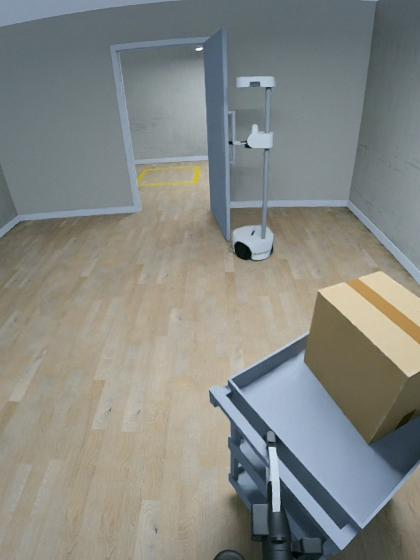

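Scene clock: 646.33 s.
move: r1 moving
r1.base_odometry: x=-4.351 y=-2.741 heading=+0.767
r1.turned_by_wheels: -0.001
r1.turned_by_imu: -0.001
r1.base_tilt: forward=-1.5 right=+1.3
r1.lidar_m: 0.44 4.21 3.03 2.87 2.46 1.72 1.67 1.74 1.92 1.80 0.32 0.32
r1.base_status: translate_m moving; strafe_m moving
r1.joint_positions: lift_m=+0.690 arm_m=+0.000 wrist_yaw_rad=-0.003 wrist_pitch_rad=+0.010 wrist_roll_rad=+1.569 gripper_m=-0.020
r1.joint_status: not commanded
r1.measured_speeds: translate_m=-0.121 strafe_m=+0.019 rotate_rad=+0.002 lift_m=+0.000 arm_m=+0.000 wrist_yaw_rad=+0.000 wrist_pitch_rad=+0.000 wrist_roll_rad=+0.000
r1.motor_effort: lift_m=+21(21) arm_m=-4(4) wheel_0=-12(16) wheel_1=-6(8) wheel_2=+11(12)
r1.servo_current: wrist_yaw_rad=39(65) wrist_pitch_rad=59(59) wrist_roll_rad=46(52) gripper_m=52(52)
r1.hand_pose: x=+0.4590 y=-0.0883 z=+0.8652 quat_wxyz=(+0.708, +0.707, +0.002, -0.005) (m; r1's base frame)
r1.wrist_depth_mm: 349 332 336 - - - - / - 394 399 - - 131 - / - 508 488 - - 151 - / - - - - - 194 - / - - - - 220 1576 1281 / - - 201 116 178 1537 387 / - - 180 145 180 1430 1205
r2: as last shown
r2.lidar_m: 1.21 0.34 0.31 2.89 3.30 4.01 1.92 1.95 1.65 1.45 1.47 1.39
r2.on_its_own: wrist_yaw_rad is held at +1.273, not at your +1.750, since a torque_fault
r2.motor_effort: lift_m=+19(19) arm_m=+4(4) wheel_0=+30(30) wheel_1=+3(3) wheel_2=+0(1)
r2.servo_current: wrist_yaw_rad=182(195) wrist_pitch_rad=33(46) wrist_roll_rad=46(52) gripper_m=65(78)
r2.contact_limits: strafe_m 0.9
r2.wrist_depth_mm: - 206 224 271 309 375 - / - 206 220 272 309 373 - / - 211 225 271 309 362 - / - 206 229 272 309 375 - / - 211 225 169 310 366 - / - 204 178 181 304 375 - / - 157 226 - 298 - -
pictures: none
No camera images: "cameras" was empty.

Scene clock: 650.33 s.
earlier move: r1 done
r1.base_odometry: x=-5.077 y=-3.240 heading=+0.768
r1.turned_by_wheels: +0.001
r1.turned_by_imu: +0.002
r1.base_tilt: forward=-1.6 right=+1.2
r1.lidar_m: 0.41 0.46 2.85 2.75 1.22 0.88 0.80 0.85 1.15 1.95 2.01 0.39
r1.base_status: done
r1.joint_positions: lift_m=+0.690 arm_m=+0.000 wrist_yaw_rad=+0.003 wrist_pitch_rad=+0.010 wrist_roll_rad=+1.569 gripper_m=-0.020
r1.joint_status: not commanded
r1.measured_speeds: all 0
r1.motor_effort: lift_m=+21(21) arm_m=-3(4) wheel_0=-2(16) wheel_1=-2(9) wheel_2=+1(14)
r1.servo_current: wrist_yaw_rad=52(78) wrist_pitch_rad=59(65) wrist_roll_rad=39(72) gripper_m=52(52)
r1.hand_pose: x=+0.4595 y=-0.0866 z=+0.8652 quat_wxyz=(+0.708, +0.707, +0.005, -0.002) (m; r1's base frame)
r1.wrist_depth_mm: - - - - 208 1618 - / - - 500 - 212 - - / - 413 418 413 219 - - / - 439 442 162 224 - - / - 469 466 167 230 - - / - 508 488 186 185 1708 - / - - 160 147 240 539 -
r2.base_odometry: x=-3.582 y=+0.617 heading=-2.906
r2.turned_by_wheels: +0.000
r2.turned_by_imu: +0.001
r2.base_tilt: forward=-0.7 right=+0.0
r2.lidar_m: 1.24 0.34 0.33 2.91 3.31 4.02 2.66 2.61 1.64 1.45 1.47 1.40
r2.base_status: not commanded
r2.joint_positions: lift_m=+0.850 arm_m=+0.000 wrist_yaw_rad=+1.301 wrist_pitch_rad=+0.001 wrist_roll_rad=+0.000 gripper_m=-0.029
r2.joint_status: not commanded
r2.measured_speeds: all 0
r2.on_its_own: wrist_yaw_rad is held at +1.273, not at your +1.750, since a torque_fault; wrist_yaw_rad is at rest, and its servo_current (176 mA) is outside its rest range (0 to 104 mA)
r2.motor_effort: lift_m=+19(19) arm_m=+4(4) wheel_0=+29(30) wheel_1=+3(3) wheel_2=+0(1)
r2.servo_current: wrist_yaw_rad=176(195) wrist_pitch_rad=39(52) wrist_roll_rad=59(65) gripper_m=65(78)
r2.contact_limits: strafe_m 0.9
r2.hand_pose: x=+0.3321 y=+0.2546 z=+1.0278 quat_wxyz=(+0.796, +0.000, +0.000, +0.605) (m; r2's base frame)
r2.wrist_depth_mm: - 205 224 271 309 375 - / - 206 221 272 307 373 - / - 210 225 271 309 362 - / - 207 229 272 310 373 - / - 210 225 169 310 364 - / - 204 178 180 306 377 - / - 157 226 - 300 - -
wait: 4.00 of 7 s (r1 has come to rest)
pictures: r1_head_camera
Images, in order (width x height): r1_head_camera 420x560.

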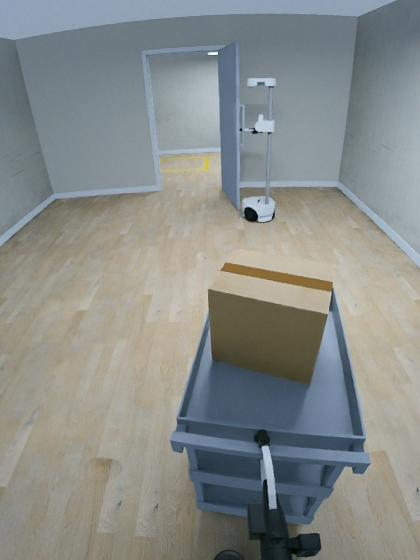

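Call:
move(r1={"base":{"translate_m":0.5,"strafe_m":-0.03},"pace":"default"}, blocking=false, cameras=[])

Call:
wait(seconds=6, cameras=["r1_head_camera"])

Scene clock: 655.50 s.
move: r1 moving
r1.base_odometry: x=-5.053 y=-3.219 heading=+0.768
r1.turned_by_wheels: +0.000
r1.turned_by_imu: +0.000
r1.base_tilt: forward=-1.6 right=+1.3
r1.lidar_m: 0.40 0.44 2.83 2.75 1.28 0.86 0.85 0.91 1.25 1.95 2.03 0.42
r1.base_status: translate_m moving; strafe_m moving
r1.joint_positions: lift_m=+0.690 arm_m=+0.000 wrist_yaw_rad=+0.003 wrist_pitch_rad=+0.010 wrist_roll_rad=+1.569 gripper_m=-0.020
r1.joint_status: not commanded
r1.measured_speeds: translate_m=+0.123 strafe_m=-0.006 rotate_rad=-0.001 lift_m=+0.000 arm_m=+0.000 wrist_yaw_rad=+0.000 wrist_pitch_rad=+0.000 wrist_roll_rad=+0.000
r1.motor_effort: lift_m=+21(21) arm_m=+4(4) wheel_0=+9(13) wheel_1=+7(8) wheel_2=-11(13)
r1.servo_current: wrist_yaw_rad=52(65) wrist_pitch_rad=59(65) wrist_roll_rad=59(65) gripper_m=46(52)
r1.hand_pose: x=+0.4594 y=-0.0867 z=+0.8652 quat_wxyz=(+0.708, +0.707, +0.004, -0.003) (m; r1's base frame)
r1.wrist_depth_mm: - - - 148 206 - - / - - 462 151 210 - - / - 410 413 156 216 - - / - 436 442 160 222 - - / - 469 466 164 229 - - / - 504 492 185 184 1618 - / - - 179 144 239 1430 -
r2: as last shown
r2.turned_by_imu: +0.000
r2.lidar_m: 1.22 0.33 0.31 2.91 3.31 3.99 2.62 2.65 1.66 1.45 1.46 1.37
r2.on_its_own: wrist_yaw_rad is held at +1.273, not at your +1.750, since a torque_fault
r2.motor_effort: lift_m=+18(19) arm_m=+4(4) wheel_0=+29(30) wheel_1=+3(3) wheel_2=+0(0)
r2.servo_current: wrist_yaw_rad=189(195) wrist_pitch_rad=39(46) wrist_roll_rad=46(52) gripper_m=72(72)
r2.contact_limits: strafe_m 0.9
r2.wrist_depth_mm: - 206 223 268 309 373 - / - 206 220 271 307 373 - / - 210 224 271 310 364 - / - 207 229 272 312 373 - / - 211 225 169 312 368 - / - 203 177 181 304 377 - / - 157 226 - 297 - -
pictures: none
No camera images: "cameras" was empty.

Scene clock: 658.17 s.
earlier move: r1 done
r1.base_odometry: x=-4.696 y=-2.914 heading=+0.768
r1.turned_by_wheels: +0.000
r1.turned_by_imu: +0.000
r1.base_tilt: forward=-1.5 right=+1.2
r1.lidar_m: 0.42 4.04 2.89 2.77 1.94 1.37 1.32 1.35 1.86 1.90 2.02 0.35
r1.base_status: done
r1.joint_positions: lift_m=+0.690 arm_m=+0.000 wrist_yaw_rad=+0.004 wrist_pitch_rad=+0.010 wrist_roll_rad=+1.569 gripper_m=-0.020
r1.joint_status: not commanded
r1.measured_speeds: all 0
r1.motor_effort: lift_m=+21(21) arm_m=-4(4) wheel_0=+3(13) wheel_1=+1(9) wheel_2=+1(17)
r1.servo_current: wrist_yaw_rad=52(78) wrist_pitch_rad=59(65) wrist_roll_rad=46(72) gripper_m=46(52)
r1.hand_pose: x=+0.4596 y=-0.0863 z=+0.8652 quat_wxyz=(+0.708, +0.707, +0.005, -0.002) (m; r1's base frame)
r1.wrist_depth_mm: 340 332 336 - 151 155 - / - 370 373 103 164 166 - / - 418 421 111 180 181 - / - 500 484 122 198 - - / - - - - 220 1576 - / - - - 185 183 1618 1281 / - - 178 140 176 1464 1229
r2.base_odometry: x=-3.582 y=+0.617 heading=-2.906
r2.turned_by_wheels: +0.000
r2.turned_by_imu: +0.000
r2.base_tilt: forward=-0.7 right=+0.0
r2.lidar_m: 1.24 0.35 0.30 2.91 3.31 4.01 2.17 2.63 1.67 1.46 1.49 1.40
r2.base_status: not commanded
r2.joint_positions: lift_m=+0.850 arm_m=+0.000 wrist_yaw_rad=+1.301 wrist_pitch_rad=+0.001 wrist_roll_rad=+0.000 gripper_m=-0.029
r2.joint_status: not commanded
r2.measured_speeds: all 0
r2.on_its_own: wrist_yaw_rad is held at +1.273, not at your +1.750, since a torque_fault; wrist_yaw_rad is at rest, and its servo_current (195 mA) is outside its rest range (0 to 104 mA)
r2.motor_effort: lift_m=+19(19) arm_m=+4(5) wheel_0=+29(30) wheel_1=+3(3) wheel_2=+0(1)
r2.servo_current: wrist_yaw_rad=195(195) wrist_pitch_rad=46(46) wrist_roll_rad=33(65) gripper_m=72(72)
r2.contact_limits: strafe_m 0.9
r2.hand_pose: x=+0.3321 y=+0.2546 z=+1.0278 quat_wxyz=(+0.796, +0.000, +0.000, +0.605) (m; r2's base frame)
r2.wrist_depth_mm: - 206 224 270 309 373 - / - 206 220 271 309 375 - / - 211 224 270 309 364 - / - 206 229 271 310 375 - / - 211 226 169 314 366 - / - 204 177 181 304 377 - / - 157 226 - 300 - -
wait: 2.67 of 6 s (r1 has come to rest)
pictures: r1_head_camera
Images, in order (width x height): r1_head_camera 420x560.

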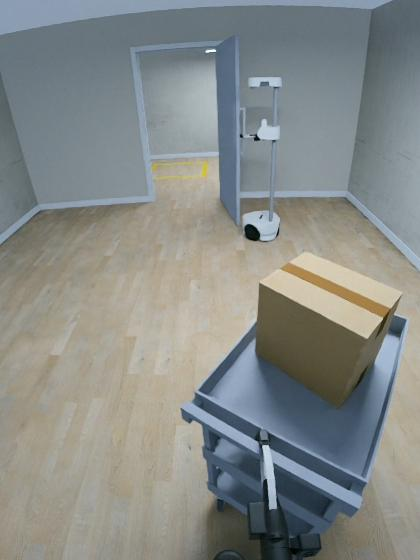

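Call:
move(r1={"base":{"translate_m":0.3,"strafe_m":-0.4},"pace":"default"}, blocking=false, cameras=[])

Call:
wait(seconds=6, cameras=["r1_head_camera"])

Scene clock: 669.57 s.
move: r1 moving
r1.base_odometry: x=-4.665 y=-2.919 heading=+0.769
r1.turned_by_wheels: +0.001
r1.turned_by_imu: +0.001
r1.base_tilt: forward=-1.6 right=+1.2
r1.lidar_m: 0.45 4.09 2.92 2.79 1.96 1.40 1.32 1.38 1.93 1.90 1.95 0.35
r1.base_status: translate_m moving; strafe_m moving
r1.joint_positions: lift_m=+0.690 arm_m=+0.000 wrist_yaw_rad=+0.006 wrist_pitch_rad=+0.010 wrist_roll_rad=+1.569 gripper_m=-0.020
r1.joint_status: not commanded
r1.measured_speeds: translate_m=+0.074 strafe_m=-0.099 rotate_rad=+0.000 lift_m=+0.000 arm_m=+0.000 wrist_yaw_rad=+0.001 wrist_pitch_rad=+0.000 wrist_roll_rad=+0.000
r1.motor_effort: lift_m=+21(21) arm_m=+4(4) wheel_0=+18(19) wheel_1=-3(6) wheel_2=-5(8)
r1.servo_current: wrist_yaw_rad=52(65) wrist_pitch_rad=59(65) wrist_roll_rad=52(52) gripper_m=46(52)
r1.hand_pose: x=+0.4597 y=-0.0857 z=+0.8652 quat_wxyz=(+0.708, +0.707, +0.006, -0.001) (m; r1's base frame)
r1.wrist_depth_mm: 330 327 332 - 148 149 - / - 366 373 - 161 162 - / - 413 424 107 176 173 - / - 496 488 118 195 204 - / - - - - 216 1576 - / - - - - 230 1661 1308 / - - 170 139 165 1430 1229
r2: as last shown
r2.lidar_m: 1.21 0.35 0.30 2.93 3.31 4.01 2.13 2.65 1.65 1.46 1.47 1.39
r2.on_its_own: wrist_yaw_rad is held at +1.273, not at your +1.750, since a torque_fault
r2.motor_effort: lift_m=+19(19) arm_m=+4(4) wheel_0=+29(30) wheel_1=+3(3) wheel_2=+0(1)
r2.servo_current: wrist_yaw_rad=182(195) wrist_pitch_rad=39(46) wrist_roll_rad=52(59) gripper_m=65(78)
r2.contact_limits: strafe_m 0.9
r2.wrist_depth_mm: - 206 224 270 309 370 - / - 206 220 272 310 373 - / - 210 224 272 309 364 - / - 206 229 271 309 373 - / - 211 226 169 312 366 - / - 204 178 181 304 375 - / - 157 225 - 298 - -
pictures: none
No camera images: "cameras" was empty.

Scene clock: 672.20 s.
earlier move: r1 done
r1.base_odometry: x=-4.203 y=-2.993 heading=+0.768
r1.turned_by_wheels: -0.001
r1.turned_by_imu: +0.000
r1.base_tilt: forward=-1.6 right=+1.3
r1.lidar_m: 0.38 0.43 3.31 3.16 2.35 1.67 1.60 1.67 1.61 1.51 1.55 0.43
r1.base_status: done
r1.joint_positions: lift_m=+0.690 arm_m=+0.000 wrist_yaw_rad=+0.006 wrist_pitch_rad=+0.010 wrist_roll_rad=+1.569 gripper_m=-0.020
r1.joint_status: not commanded
r1.measured_speeds: all 0
r1.motor_effort: lift_m=+21(21) arm_m=-4(4) wheel_0=+2(20) wheel_1=-2(6) wheel_2=+0(8)
r1.servo_current: wrist_yaw_rad=78(78) wrist_pitch_rad=59(65) wrist_roll_rad=39(65) gripper_m=46(52)
r1.hand_pose: x=+0.4598 y=-0.0857 z=+0.8652 quat_wxyz=(+0.708, +0.707, +0.006, -0.001) (m; r1's base frame)
r1.wrist_depth_mm: - - - - 206 1537 - / - - 544 152 211 - - / - 407 415 156 218 - - / - 433 442 161 222 - - / - 466 469 166 229 - - / - 508 492 185 183 1756 - / - - 169 143 240 1430 -
r2.base_odometry: x=-3.582 y=+0.617 heading=-2.906
r2.turned_by_wheels: +0.000
r2.turned_by_imu: +0.000
r2.base_tilt: forward=-0.7 right=+0.0
r2.lidar_m: 1.22 0.33 0.32 2.91 3.30 4.01 1.84 1.88 1.62 1.46 1.47 1.38
r2.base_status: not commanded
r2.joint_positions: lift_m=+0.850 arm_m=+0.000 wrist_yaw_rad=+1.301 wrist_pitch_rad=+0.001 wrist_roll_rad=+0.000 gripper_m=-0.029
r2.joint_status: not commanded
r2.measured_speeds: all 0
r2.on_its_own: wrist_yaw_rad is held at +1.273, not at your +1.750, since a torque_fault; wrist_yaw_rad is at rest, and its servo_current (182 mA) is outside its rest range (0 to 104 mA)
r2.motor_effort: lift_m=+18(19) arm_m=+4(4) wheel_0=+30(30) wheel_1=+3(3) wheel_2=+0(1)
r2.servo_current: wrist_yaw_rad=182(202) wrist_pitch_rad=33(52) wrist_roll_rad=46(59) gripper_m=72(78)
r2.contact_limits: strafe_m 0.9
r2.hand_pose: x=+0.3321 y=+0.2546 z=+1.0278 quat_wxyz=(+0.796, +0.000, +0.000, +0.605) (m; r2's base frame)
r2.wrist_depth_mm: - 205 223 270 309 373 - / - 206 220 271 309 373 - / - 210 224 271 310 362 - / - 207 229 272 312 373 - / - 210 225 169 310 364 - / - 204 177 181 306 379 - / - 157 228 - 298 - -
wait: 2.63 of 6 s (r1 has come to rest)
pictures: r1_head_camera
Images, in order (width x height): r1_head_camera 420x560.

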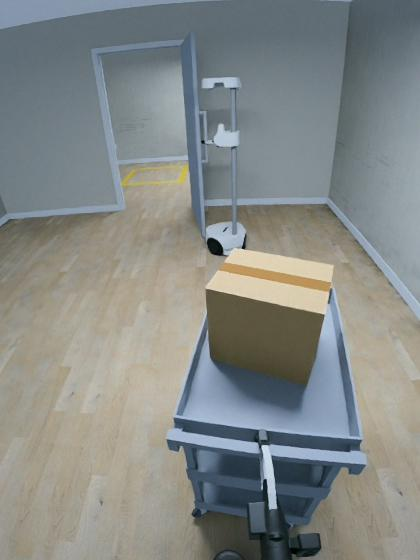

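Call:
move(r1={"base":{"strafe_m":0.62},"pace":"default"}, blocking=false, cameras=[])

Call:
wait(seconds=6, cameras=[])

Call:
move(r1={"base":{"translate_m":-1.05,"strafe_m":0.2},"pace":"default"}, blocking=false, cameras=[])

Call:
wait(seconds=7, cameras=["r1_head_camera"])

Scene clock: 680.60 s.
move: r1 moving
r1.base_odometry: x=-4.228 y=-2.967 heading=+0.767
r1.turned_by_wheels: -0.001
r1.turned_by_imu: -0.001
r1.base_tilt: forward=-1.6 right=+1.3
r1.lidar_m: 0.40 0.48 3.29 3.11 2.33 1.69 1.62 1.66 1.64 1.55 1.61 0.42
r1.base_status: strafe_m moving
r1.joint_positions: lift_m=+0.690 arm_m=+0.000 wrist_yaw_rad=-0.002 wrist_pitch_rad=+0.010 wrist_roll_rad=+1.569 gripper_m=-0.020
r1.joint_status: not commanded
r1.measured_speeds: translate_m=+0.000 strafe_m=+0.140 rotate_rad=-0.005 lift_m=+0.000 arm_m=+0.000 wrist_yaw_rad=-0.044 wrist_pitch_rad=+0.000 wrist_roll_rad=+0.000
r1.motor_effort: lift_m=+21(21) arm_m=-4(4) wheel_0=-13(15) wheel_1=+6(9) wheel_2=-1(2)
r1.servo_current: wrist_yaw_rad=52(65) wrist_pitch_rad=65(65) wrist_roll_rad=46(52) gripper_m=39(52)
r1.hand_pose: x=+0.4591 y=-0.0881 z=+0.8652 quat_wxyz=(+0.708, +0.707, +0.003, -0.004) (m; r1's base frame)
r1.wrist_depth_mm: - - - - 214 1576 - / - - - 158 218 - - / - 410 418 410 222 - - / - 439 439 165 227 - - / - 466 462 168 232 - - / - 500 480 186 182 - - / - - 178 143 239 544 -
r2: as last shown
r2.lidar_m: 1.22 0.33 0.32 2.89 3.31 4.03 1.84 1.91 1.66 1.45 1.48 1.41
r2.on_its_own: wrist_yaw_rad is held at +1.273, not at your +1.750, since a torque_fault
r2.motor_effort: lift_m=+18(19) arm_m=+4(4) wheel_0=+29(30) wheel_1=+3(3) wheel_2=+1(1)
r2.servo_current: wrist_yaw_rad=176(202) wrist_pitch_rad=39(46) wrist_roll_rad=46(59) gripper_m=65(72)
r2.contact_limits: strafe_m 0.9
r2.wrist_depth_mm: - 205 224 270 309 373 - / - 206 220 271 309 370 - / - 211 224 272 309 364 - / - 206 229 272 310 375 - / - 211 225 169 310 366 - / - 204 177 181 306 379 - / - 157 225 - 298 - -
pictures: none
No camera images: "cameras" was empty.

Scene clock: 683.50 s.
earlier move: r1 done
r1.base_odometry: x=-4.633 y=-2.547 heading=+0.768
r1.turned_by_wheels: +0.000
r1.turned_by_imu: -0.001
r1.base_tilt: forward=-1.6 right=+1.3
r1.lidar_m: 0.46 3.73 2.68 2.52 2.36 1.69 1.60 1.69 2.24 2.15 0.34 0.32
r1.base_status: done
r1.joint_positions: lift_m=+0.690 arm_m=+0.000 wrist_yaw_rad=-0.003 wrist_pitch_rad=+0.010 wrist_roll_rad=+1.569 gripper_m=-0.020
r1.joint_status: not commanded
r1.measured_speeds: all 0
r1.motor_effort: lift_m=+21(21) arm_m=-4(4) wheel_0=-2(20) wheel_1=-1(9) wheel_2=+0(4)
r1.servo_current: wrist_yaw_rad=39(72) wrist_pitch_rad=59(65) wrist_roll_rad=52(65) gripper_m=52(52)
r1.hand_pose: x=+0.4590 y=-0.0884 z=+0.8652 quat_wxyz=(+0.708, +0.707, +0.002, -0.005) (m; r1's base frame)
r1.wrist_depth_mm: 355 345 - - - - - / - 410 - - - - - / - - - - - - - / - - - - - - - / - - - - - - 1281 / - - - - - 394 1098 / - - 180 108 164 1537 1205
r2.base_odometry: x=-3.582 y=+0.617 heading=-2.906
r2.turned_by_wheels: +0.000
r2.turned_by_imu: +0.000
r2.base_tilt: forward=-0.7 right=+0.0
r2.lidar_m: 1.23 0.32 0.32 2.92 3.30 3.98 2.01 2.63 1.63 1.46 1.46 1.37
r2.base_status: not commanded
r2.joint_positions: lift_m=+0.850 arm_m=+0.000 wrist_yaw_rad=+1.301 wrist_pitch_rad=+0.001 wrist_roll_rad=+0.000 gripper_m=-0.029
r2.joint_status: not commanded
r2.measured_speeds: all 0
r2.on_its_own: wrist_yaw_rad is held at +1.273, not at your +1.750, since a torque_fault; wrist_yaw_rad is at rest, and its servo_current (176 mA) is outside its rest range (0 to 104 mA)
r2.motor_effort: lift_m=+18(19) arm_m=+4(4) wheel_0=+29(30) wheel_1=+3(3) wheel_2=+0(1)
r2.servo_current: wrist_yaw_rad=176(202) wrist_pitch_rad=39(52) wrist_roll_rad=46(59) gripper_m=72(78)
r2.contact_limits: strafe_m 0.9
r2.hand_pose: x=+0.3321 y=+0.2546 z=+1.0278 quat_wxyz=(+0.796, +0.000, +0.000, +0.605) (m; r2's base frame)
r2.wrist_depth_mm: - 205 223 271 310 373 - / - 206 220 271 310 373 - / - 210 225 272 310 364 - / - 207 229 271 309 375 - / - 211 225 169 312 364 - / - 204 177 181 304 377 - / - 157 226 - 298 - -
wait: 2.90 of 6 s (r1 has come to rest)
pictures: none
No camera images: "cameras" was empty.

Scene clock: 684.00 s.
move: r1 moving
r1.base_odometry: x=-4.660 y=-2.564 heading=+0.767
r1.turned_by_wheels: +0.000
r1.turned_by_imu: +0.000
r1.base_tilt: forward=-1.6 right=+1.3
r1.lidar_m: 0.45 3.74 2.69 2.53 2.31 1.68 1.58 1.65 2.25 2.15 0.32 0.31
r1.base_status: translate_m moving; strafe_m moving
r1.joint_positions: lift_m=+0.690 arm_m=+0.000 wrist_yaw_rad=-0.003 wrist_pitch_rad=+0.010 wrist_roll_rad=+1.569 gripper_m=-0.020
r1.joint_status: not commanded
r1.measured_speeds: translate_m=-0.121 strafe_m=+0.026 rotate_rad=+0.006 lift_m=+0.000 arm_m=+0.000 wrist_yaw_rad=+0.000 wrist_pitch_rad=+0.000 wrist_roll_rad=+0.000
r1.motor_effort: lift_m=+21(21) arm_m=-4(4) wheel_0=-15(18) wheel_1=-6(9) wheel_2=+12(12)
r1.servo_current: wrist_yaw_rad=59(59) wrist_pitch_rad=59(59) wrist_roll_rad=52(59) gripper_m=46(52)
r1.hand_pose: x=+0.4590 y=-0.0884 z=+0.8652 quat_wxyz=(+0.708, +0.707, +0.002, -0.005) (m; r1's base frame)
r1.wrist_depth_mm: 340 342 - - - - - / - 404 - - - - - / - - - - - - - / - - - - - - - / - - - - - 1499 1281 / - - - - - 394 394 / - - 180 115 164 1537 1229
r2: as last shown
r2.lidar_m: 1.24 0.34 0.31 2.90 3.28 4.02 2.03 2.62 1.64 1.47 1.48 1.38
r2.on_its_own: wrist_yaw_rad is held at +1.273, not at your +1.750, since a torque_fault
r2.servo_current: wrist_yaw_rad=182(189) wrist_pitch_rad=39(46) wrist_roll_rad=59(59) gripper_m=59(72)
r2.contact_limits: strafe_m 0.9
r2.wrist_depth_mm: - 205 224 270 309 373 - / - 206 221 270 309 373 - / - 210 224 271 307 364 - / - 207 229 272 310 373 - / - 211 225 169 310 366 - / - 204 177 180 304 375 - / - 157 226 - 297 - -
pictures: none
No camera images: "cameras" was empty.

Scene clock: 688.53 s.
earlier move: r1 done
r1.base_odometry: x=-5.528 y=-3.132 heading=+0.768
r1.turned_by_wheels: +0.000
r1.turned_by_imu: +0.002
r1.base_tilt: forward=-1.6 right=+1.3
r1.lidar_m: 0.41 0.45 2.46 2.35 0.88 0.61 0.57 0.61 0.84 2.25 2.43 0.43
r1.base_status: done
r1.joint_positions: lift_m=+0.690 arm_m=+0.000 wrist_yaw_rad=+0.002 wrist_pitch_rad=+0.010 wrist_roll_rad=+1.569 gripper_m=-0.020
r1.joint_status: not commanded
r1.measured_speeds: all 0
r1.motor_effort: lift_m=+21(21) arm_m=+4(4) wheel_0=+0(18) wheel_1=-1(9) wheel_2=+2(14)
r1.servo_current: wrist_yaw_rad=52(72) wrist_pitch_rad=59(65) wrist_roll_rad=59(72) gripper_m=52(52)
r1.hand_pose: x=+0.4595 y=-0.0867 z=+0.8652 quat_wxyz=(+0.708, +0.707, +0.004, -0.003) (m; r1's base frame)
r1.wrist_depth_mm: - - - 152 208 1576 - / - - 559 - 213 - - / - 407 413 159 219 - - / - 436 439 162 224 - - / - 469 466 166 229 - - / - 504 480 186 185 1756 - / - - 160 147 240 549 -
r2.base_odometry: x=-3.582 y=+0.617 heading=-2.906
r2.turned_by_wheels: +0.000
r2.turned_by_imu: +0.001
r2.base_tilt: forward=-0.7 right=+0.0
r2.lidar_m: 1.23 0.36 0.31 2.93 3.30 3.99 - 2.64 1.62 1.47 1.46 1.37
r2.base_status: not commanded
r2.joint_positions: lift_m=+0.850 arm_m=+0.000 wrist_yaw_rad=+1.301 wrist_pitch_rad=+0.001 wrist_roll_rad=+0.000 gripper_m=-0.029
r2.joint_status: not commanded
r2.measured_speeds: all 0
r2.on_its_own: wrist_yaw_rad is held at +1.273, not at your +1.750, since a torque_fault; wrist_yaw_rad is at rest, and its servo_current (176 mA) is outside its rest range (0 to 104 mA)
r2.motor_effort: lift_m=+18(19) arm_m=+4(4) wheel_0=+29(30) wheel_1=+3(3) wheel_2=+0(1)
r2.servo_current: wrist_yaw_rad=176(195) wrist_pitch_rad=33(46) wrist_roll_rad=46(65) gripper_m=72(72)
r2.contact_limits: strafe_m 0.9
r2.hand_pose: x=+0.3321 y=+0.2546 z=+1.0278 quat_wxyz=(+0.796, +0.000, +0.000, +0.605) (m; r2's base frame)
r2.wrist_depth_mm: - 206 223 270 309 373 - / - 205 221 271 307 373 - / - 210 224 272 309 362 - / - 207 229 271 310 373 - / - 211 225 168 310 364 - / - 205 177 181 303 377 - / - 157 226 - 298 - -
wait: 4.53 of 7 s (r1 has come to rest)
pictures: r1_head_camera
Images, in order (width x height): r1_head_camera 420x560.

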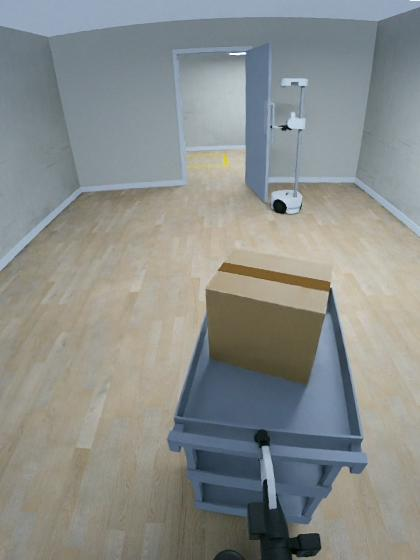

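Call:
move(r1={"base":{"translate_m":0.3,"strafe_m":-0.11},"pace":"default"}, blocking=false, cameras=[])

Call:
wait(seconds=6, cameras=["r1_head_camera"])

Scene clock: 695.87 s.
move: r1 moving
r1.base_odometry: x=-5.497 y=-3.118 heading=+0.769
r1.turned_by_wheels: +0.001
r1.turned_by_imu: +0.001
r1.base_tilt: forward=-1.6 right=+1.2
r1.lidar_m: 0.40 0.45 2.47 2.36 0.91 0.66 0.59 0.63 0.91 2.34 2.43 0.41
r1.base_status: translate_m moving; strafe_m moving
r1.joint_positions: lift_m=+0.690 arm_m=+0.000 wrist_yaw_rad=+0.002 wrist_pitch_rad=+0.010 wrist_roll_rad=+1.569 gripper_m=-0.020
r1.joint_status: not commanded
r1.measured_speeds: translate_m=+0.122 strafe_m=-0.044 rotate_rad=+0.002 lift_m=+0.000 arm_m=+0.000 wrist_yaw_rad=+0.000 wrist_pitch_rad=+0.000 wrist_roll_rad=+0.000
r1.motor_effort: lift_m=+21(21) arm_m=+4(4) wheel_0=+13(14) wheel_1=+5(7) wheel_2=-12(12)
r1.servo_current: wrist_yaw_rad=33(59) wrist_pitch_rad=59(65) wrist_roll_rad=39(65) gripper_m=52(52)
r1.hand_pose: x=+0.4595 y=-0.0867 z=+0.8652 quat_wxyz=(+0.708, +0.707, +0.004, -0.003) (m; r1's base frame)
r1.wrist_depth_mm: - - - 147 204 768 - / - - 508 - 210 - - / - 404 413 154 215 - - / - 436 439 160 220 - - / - 466 462 164 227 - - / - 508 484 185 230 1618 - / - - 178 145 240 535 -
r2: as last shown
r2.turned_by_imu: +0.000
r2.lidar_m: 1.22 0.32 0.32 2.91 3.32 4.00 - 2.64 1.61 1.47 1.45 1.40
r2.on_its_own: wrist_yaw_rad is held at +1.273, not at your +1.750, since a torque_fault
r2.servo_current: wrist_yaw_rad=189(202) wrist_pitch_rad=39(46) wrist_roll_rad=46(65) gripper_m=65(72)
r2.contact_limits: strafe_m 0.9
r2.wrist_depth_mm: - 205 224 270 307 373 - / - 206 220 270 309 370 - / - 210 224 271 310 362 - / - 207 229 271 309 373 - / - 211 224 170 310 366 - / - 204 177 180 304 377 - / - 158 226 - 300 - -
pictures: none
No camera images: "cameras" was empty.

Scene clock: 697.83 s.
earlier move: r1 done
r1.base_odometry: x=-5.235 y=-3.003 heading=+0.768
r1.turned_by_wheels: -0.001
r1.turned_by_imu: -0.001
r1.base_tilt: forward=-1.6 right=+1.3
r1.lidar_m: 0.43 3.59 2.56 2.47 1.29 0.91 0.87 0.92 1.26 2.23 2.33 0.40
r1.base_status: done
r1.joint_positions: lift_m=+0.690 arm_m=+0.000 wrist_yaw_rad=-0.004 wrist_pitch_rad=+0.010 wrist_roll_rad=+1.569 gripper_m=-0.020
r1.joint_status: not commanded
r1.measured_speeds: all 0
r1.motor_effort: lift_m=+21(21) arm_m=+4(4) wheel_0=+0(18) wheel_1=+2(8) wheel_2=-1(13)
r1.servo_current: wrist_yaw_rad=52(72) wrist_pitch_rad=59(65) wrist_roll_rad=46(65) gripper_m=46(52)
r1.hand_pose: x=+0.4589 y=-0.0885 z=+0.8652 quat_wxyz=(+0.708, +0.707, +0.002, -0.005) (m; r1's base frame)
r1.wrist_depth_mm: - - 525 - 183 - - / 1756 377 382 132 193 - - / - 404 413 - 203 - - / - 449 445 150 214 - - / - 512 500 158 224 - - / - - 525 186 182 1808 - / - - 179 137 249 128 1308
r2.base_odometry: x=-3.582 y=+0.617 heading=-2.906
r2.turned_by_wheels: +0.000
r2.turned_by_imu: +0.000
r2.base_tilt: forward=-0.7 right=+0.0
r2.lidar_m: 1.22 0.34 0.32 2.92 3.30 4.01 2.71 2.61 1.63 1.46 1.48 1.40
r2.base_status: not commanded
r2.joint_positions: lift_m=+0.850 arm_m=+0.000 wrist_yaw_rad=+1.301 wrist_pitch_rad=+0.001 wrist_roll_rad=+0.000 gripper_m=-0.029
r2.joint_status: not commanded
r2.measured_speeds: all 0
r2.on_its_own: wrist_yaw_rad is held at +1.273, not at your +1.750, since a torque_fault; wrist_yaw_rad is at rest, and its servo_current (189 mA) is outside its rest range (0 to 104 mA)
r2.motor_effort: lift_m=+19(19) arm_m=+4(4) wheel_0=+30(30) wheel_1=+3(4) wheel_2=+0(1)
r2.servo_current: wrist_yaw_rad=189(202) wrist_pitch_rad=39(46) wrist_roll_rad=59(65) gripper_m=72(72)
r2.contact_limits: strafe_m 0.9
r2.hand_pose: x=+0.3321 y=+0.2546 z=+1.0278 quat_wxyz=(+0.796, +0.000, +0.000, +0.605) (m; r2's base frame)
r2.wrist_depth_mm: - 206 224 270 309 373 - / - 206 220 271 309 373 - / - 210 226 271 310 362 - / - 206 229 272 310 375 - / - 210 226 169 310 366 - / - 204 177 180 304 377 - / - 157 225 - 297 - -
wait: 1.97 of 6 s (r1 has come to rest)
pictures: r1_head_camera
Images, in order (width x height): r1_head_camera 420x560.

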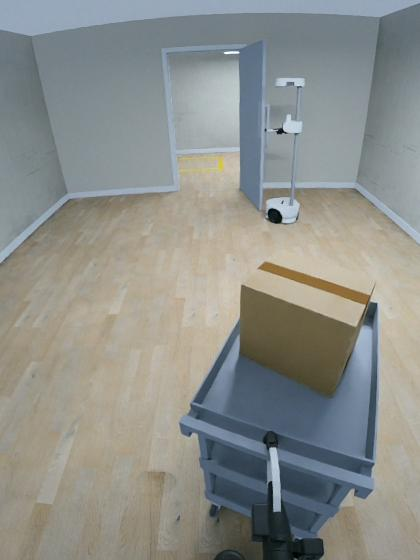

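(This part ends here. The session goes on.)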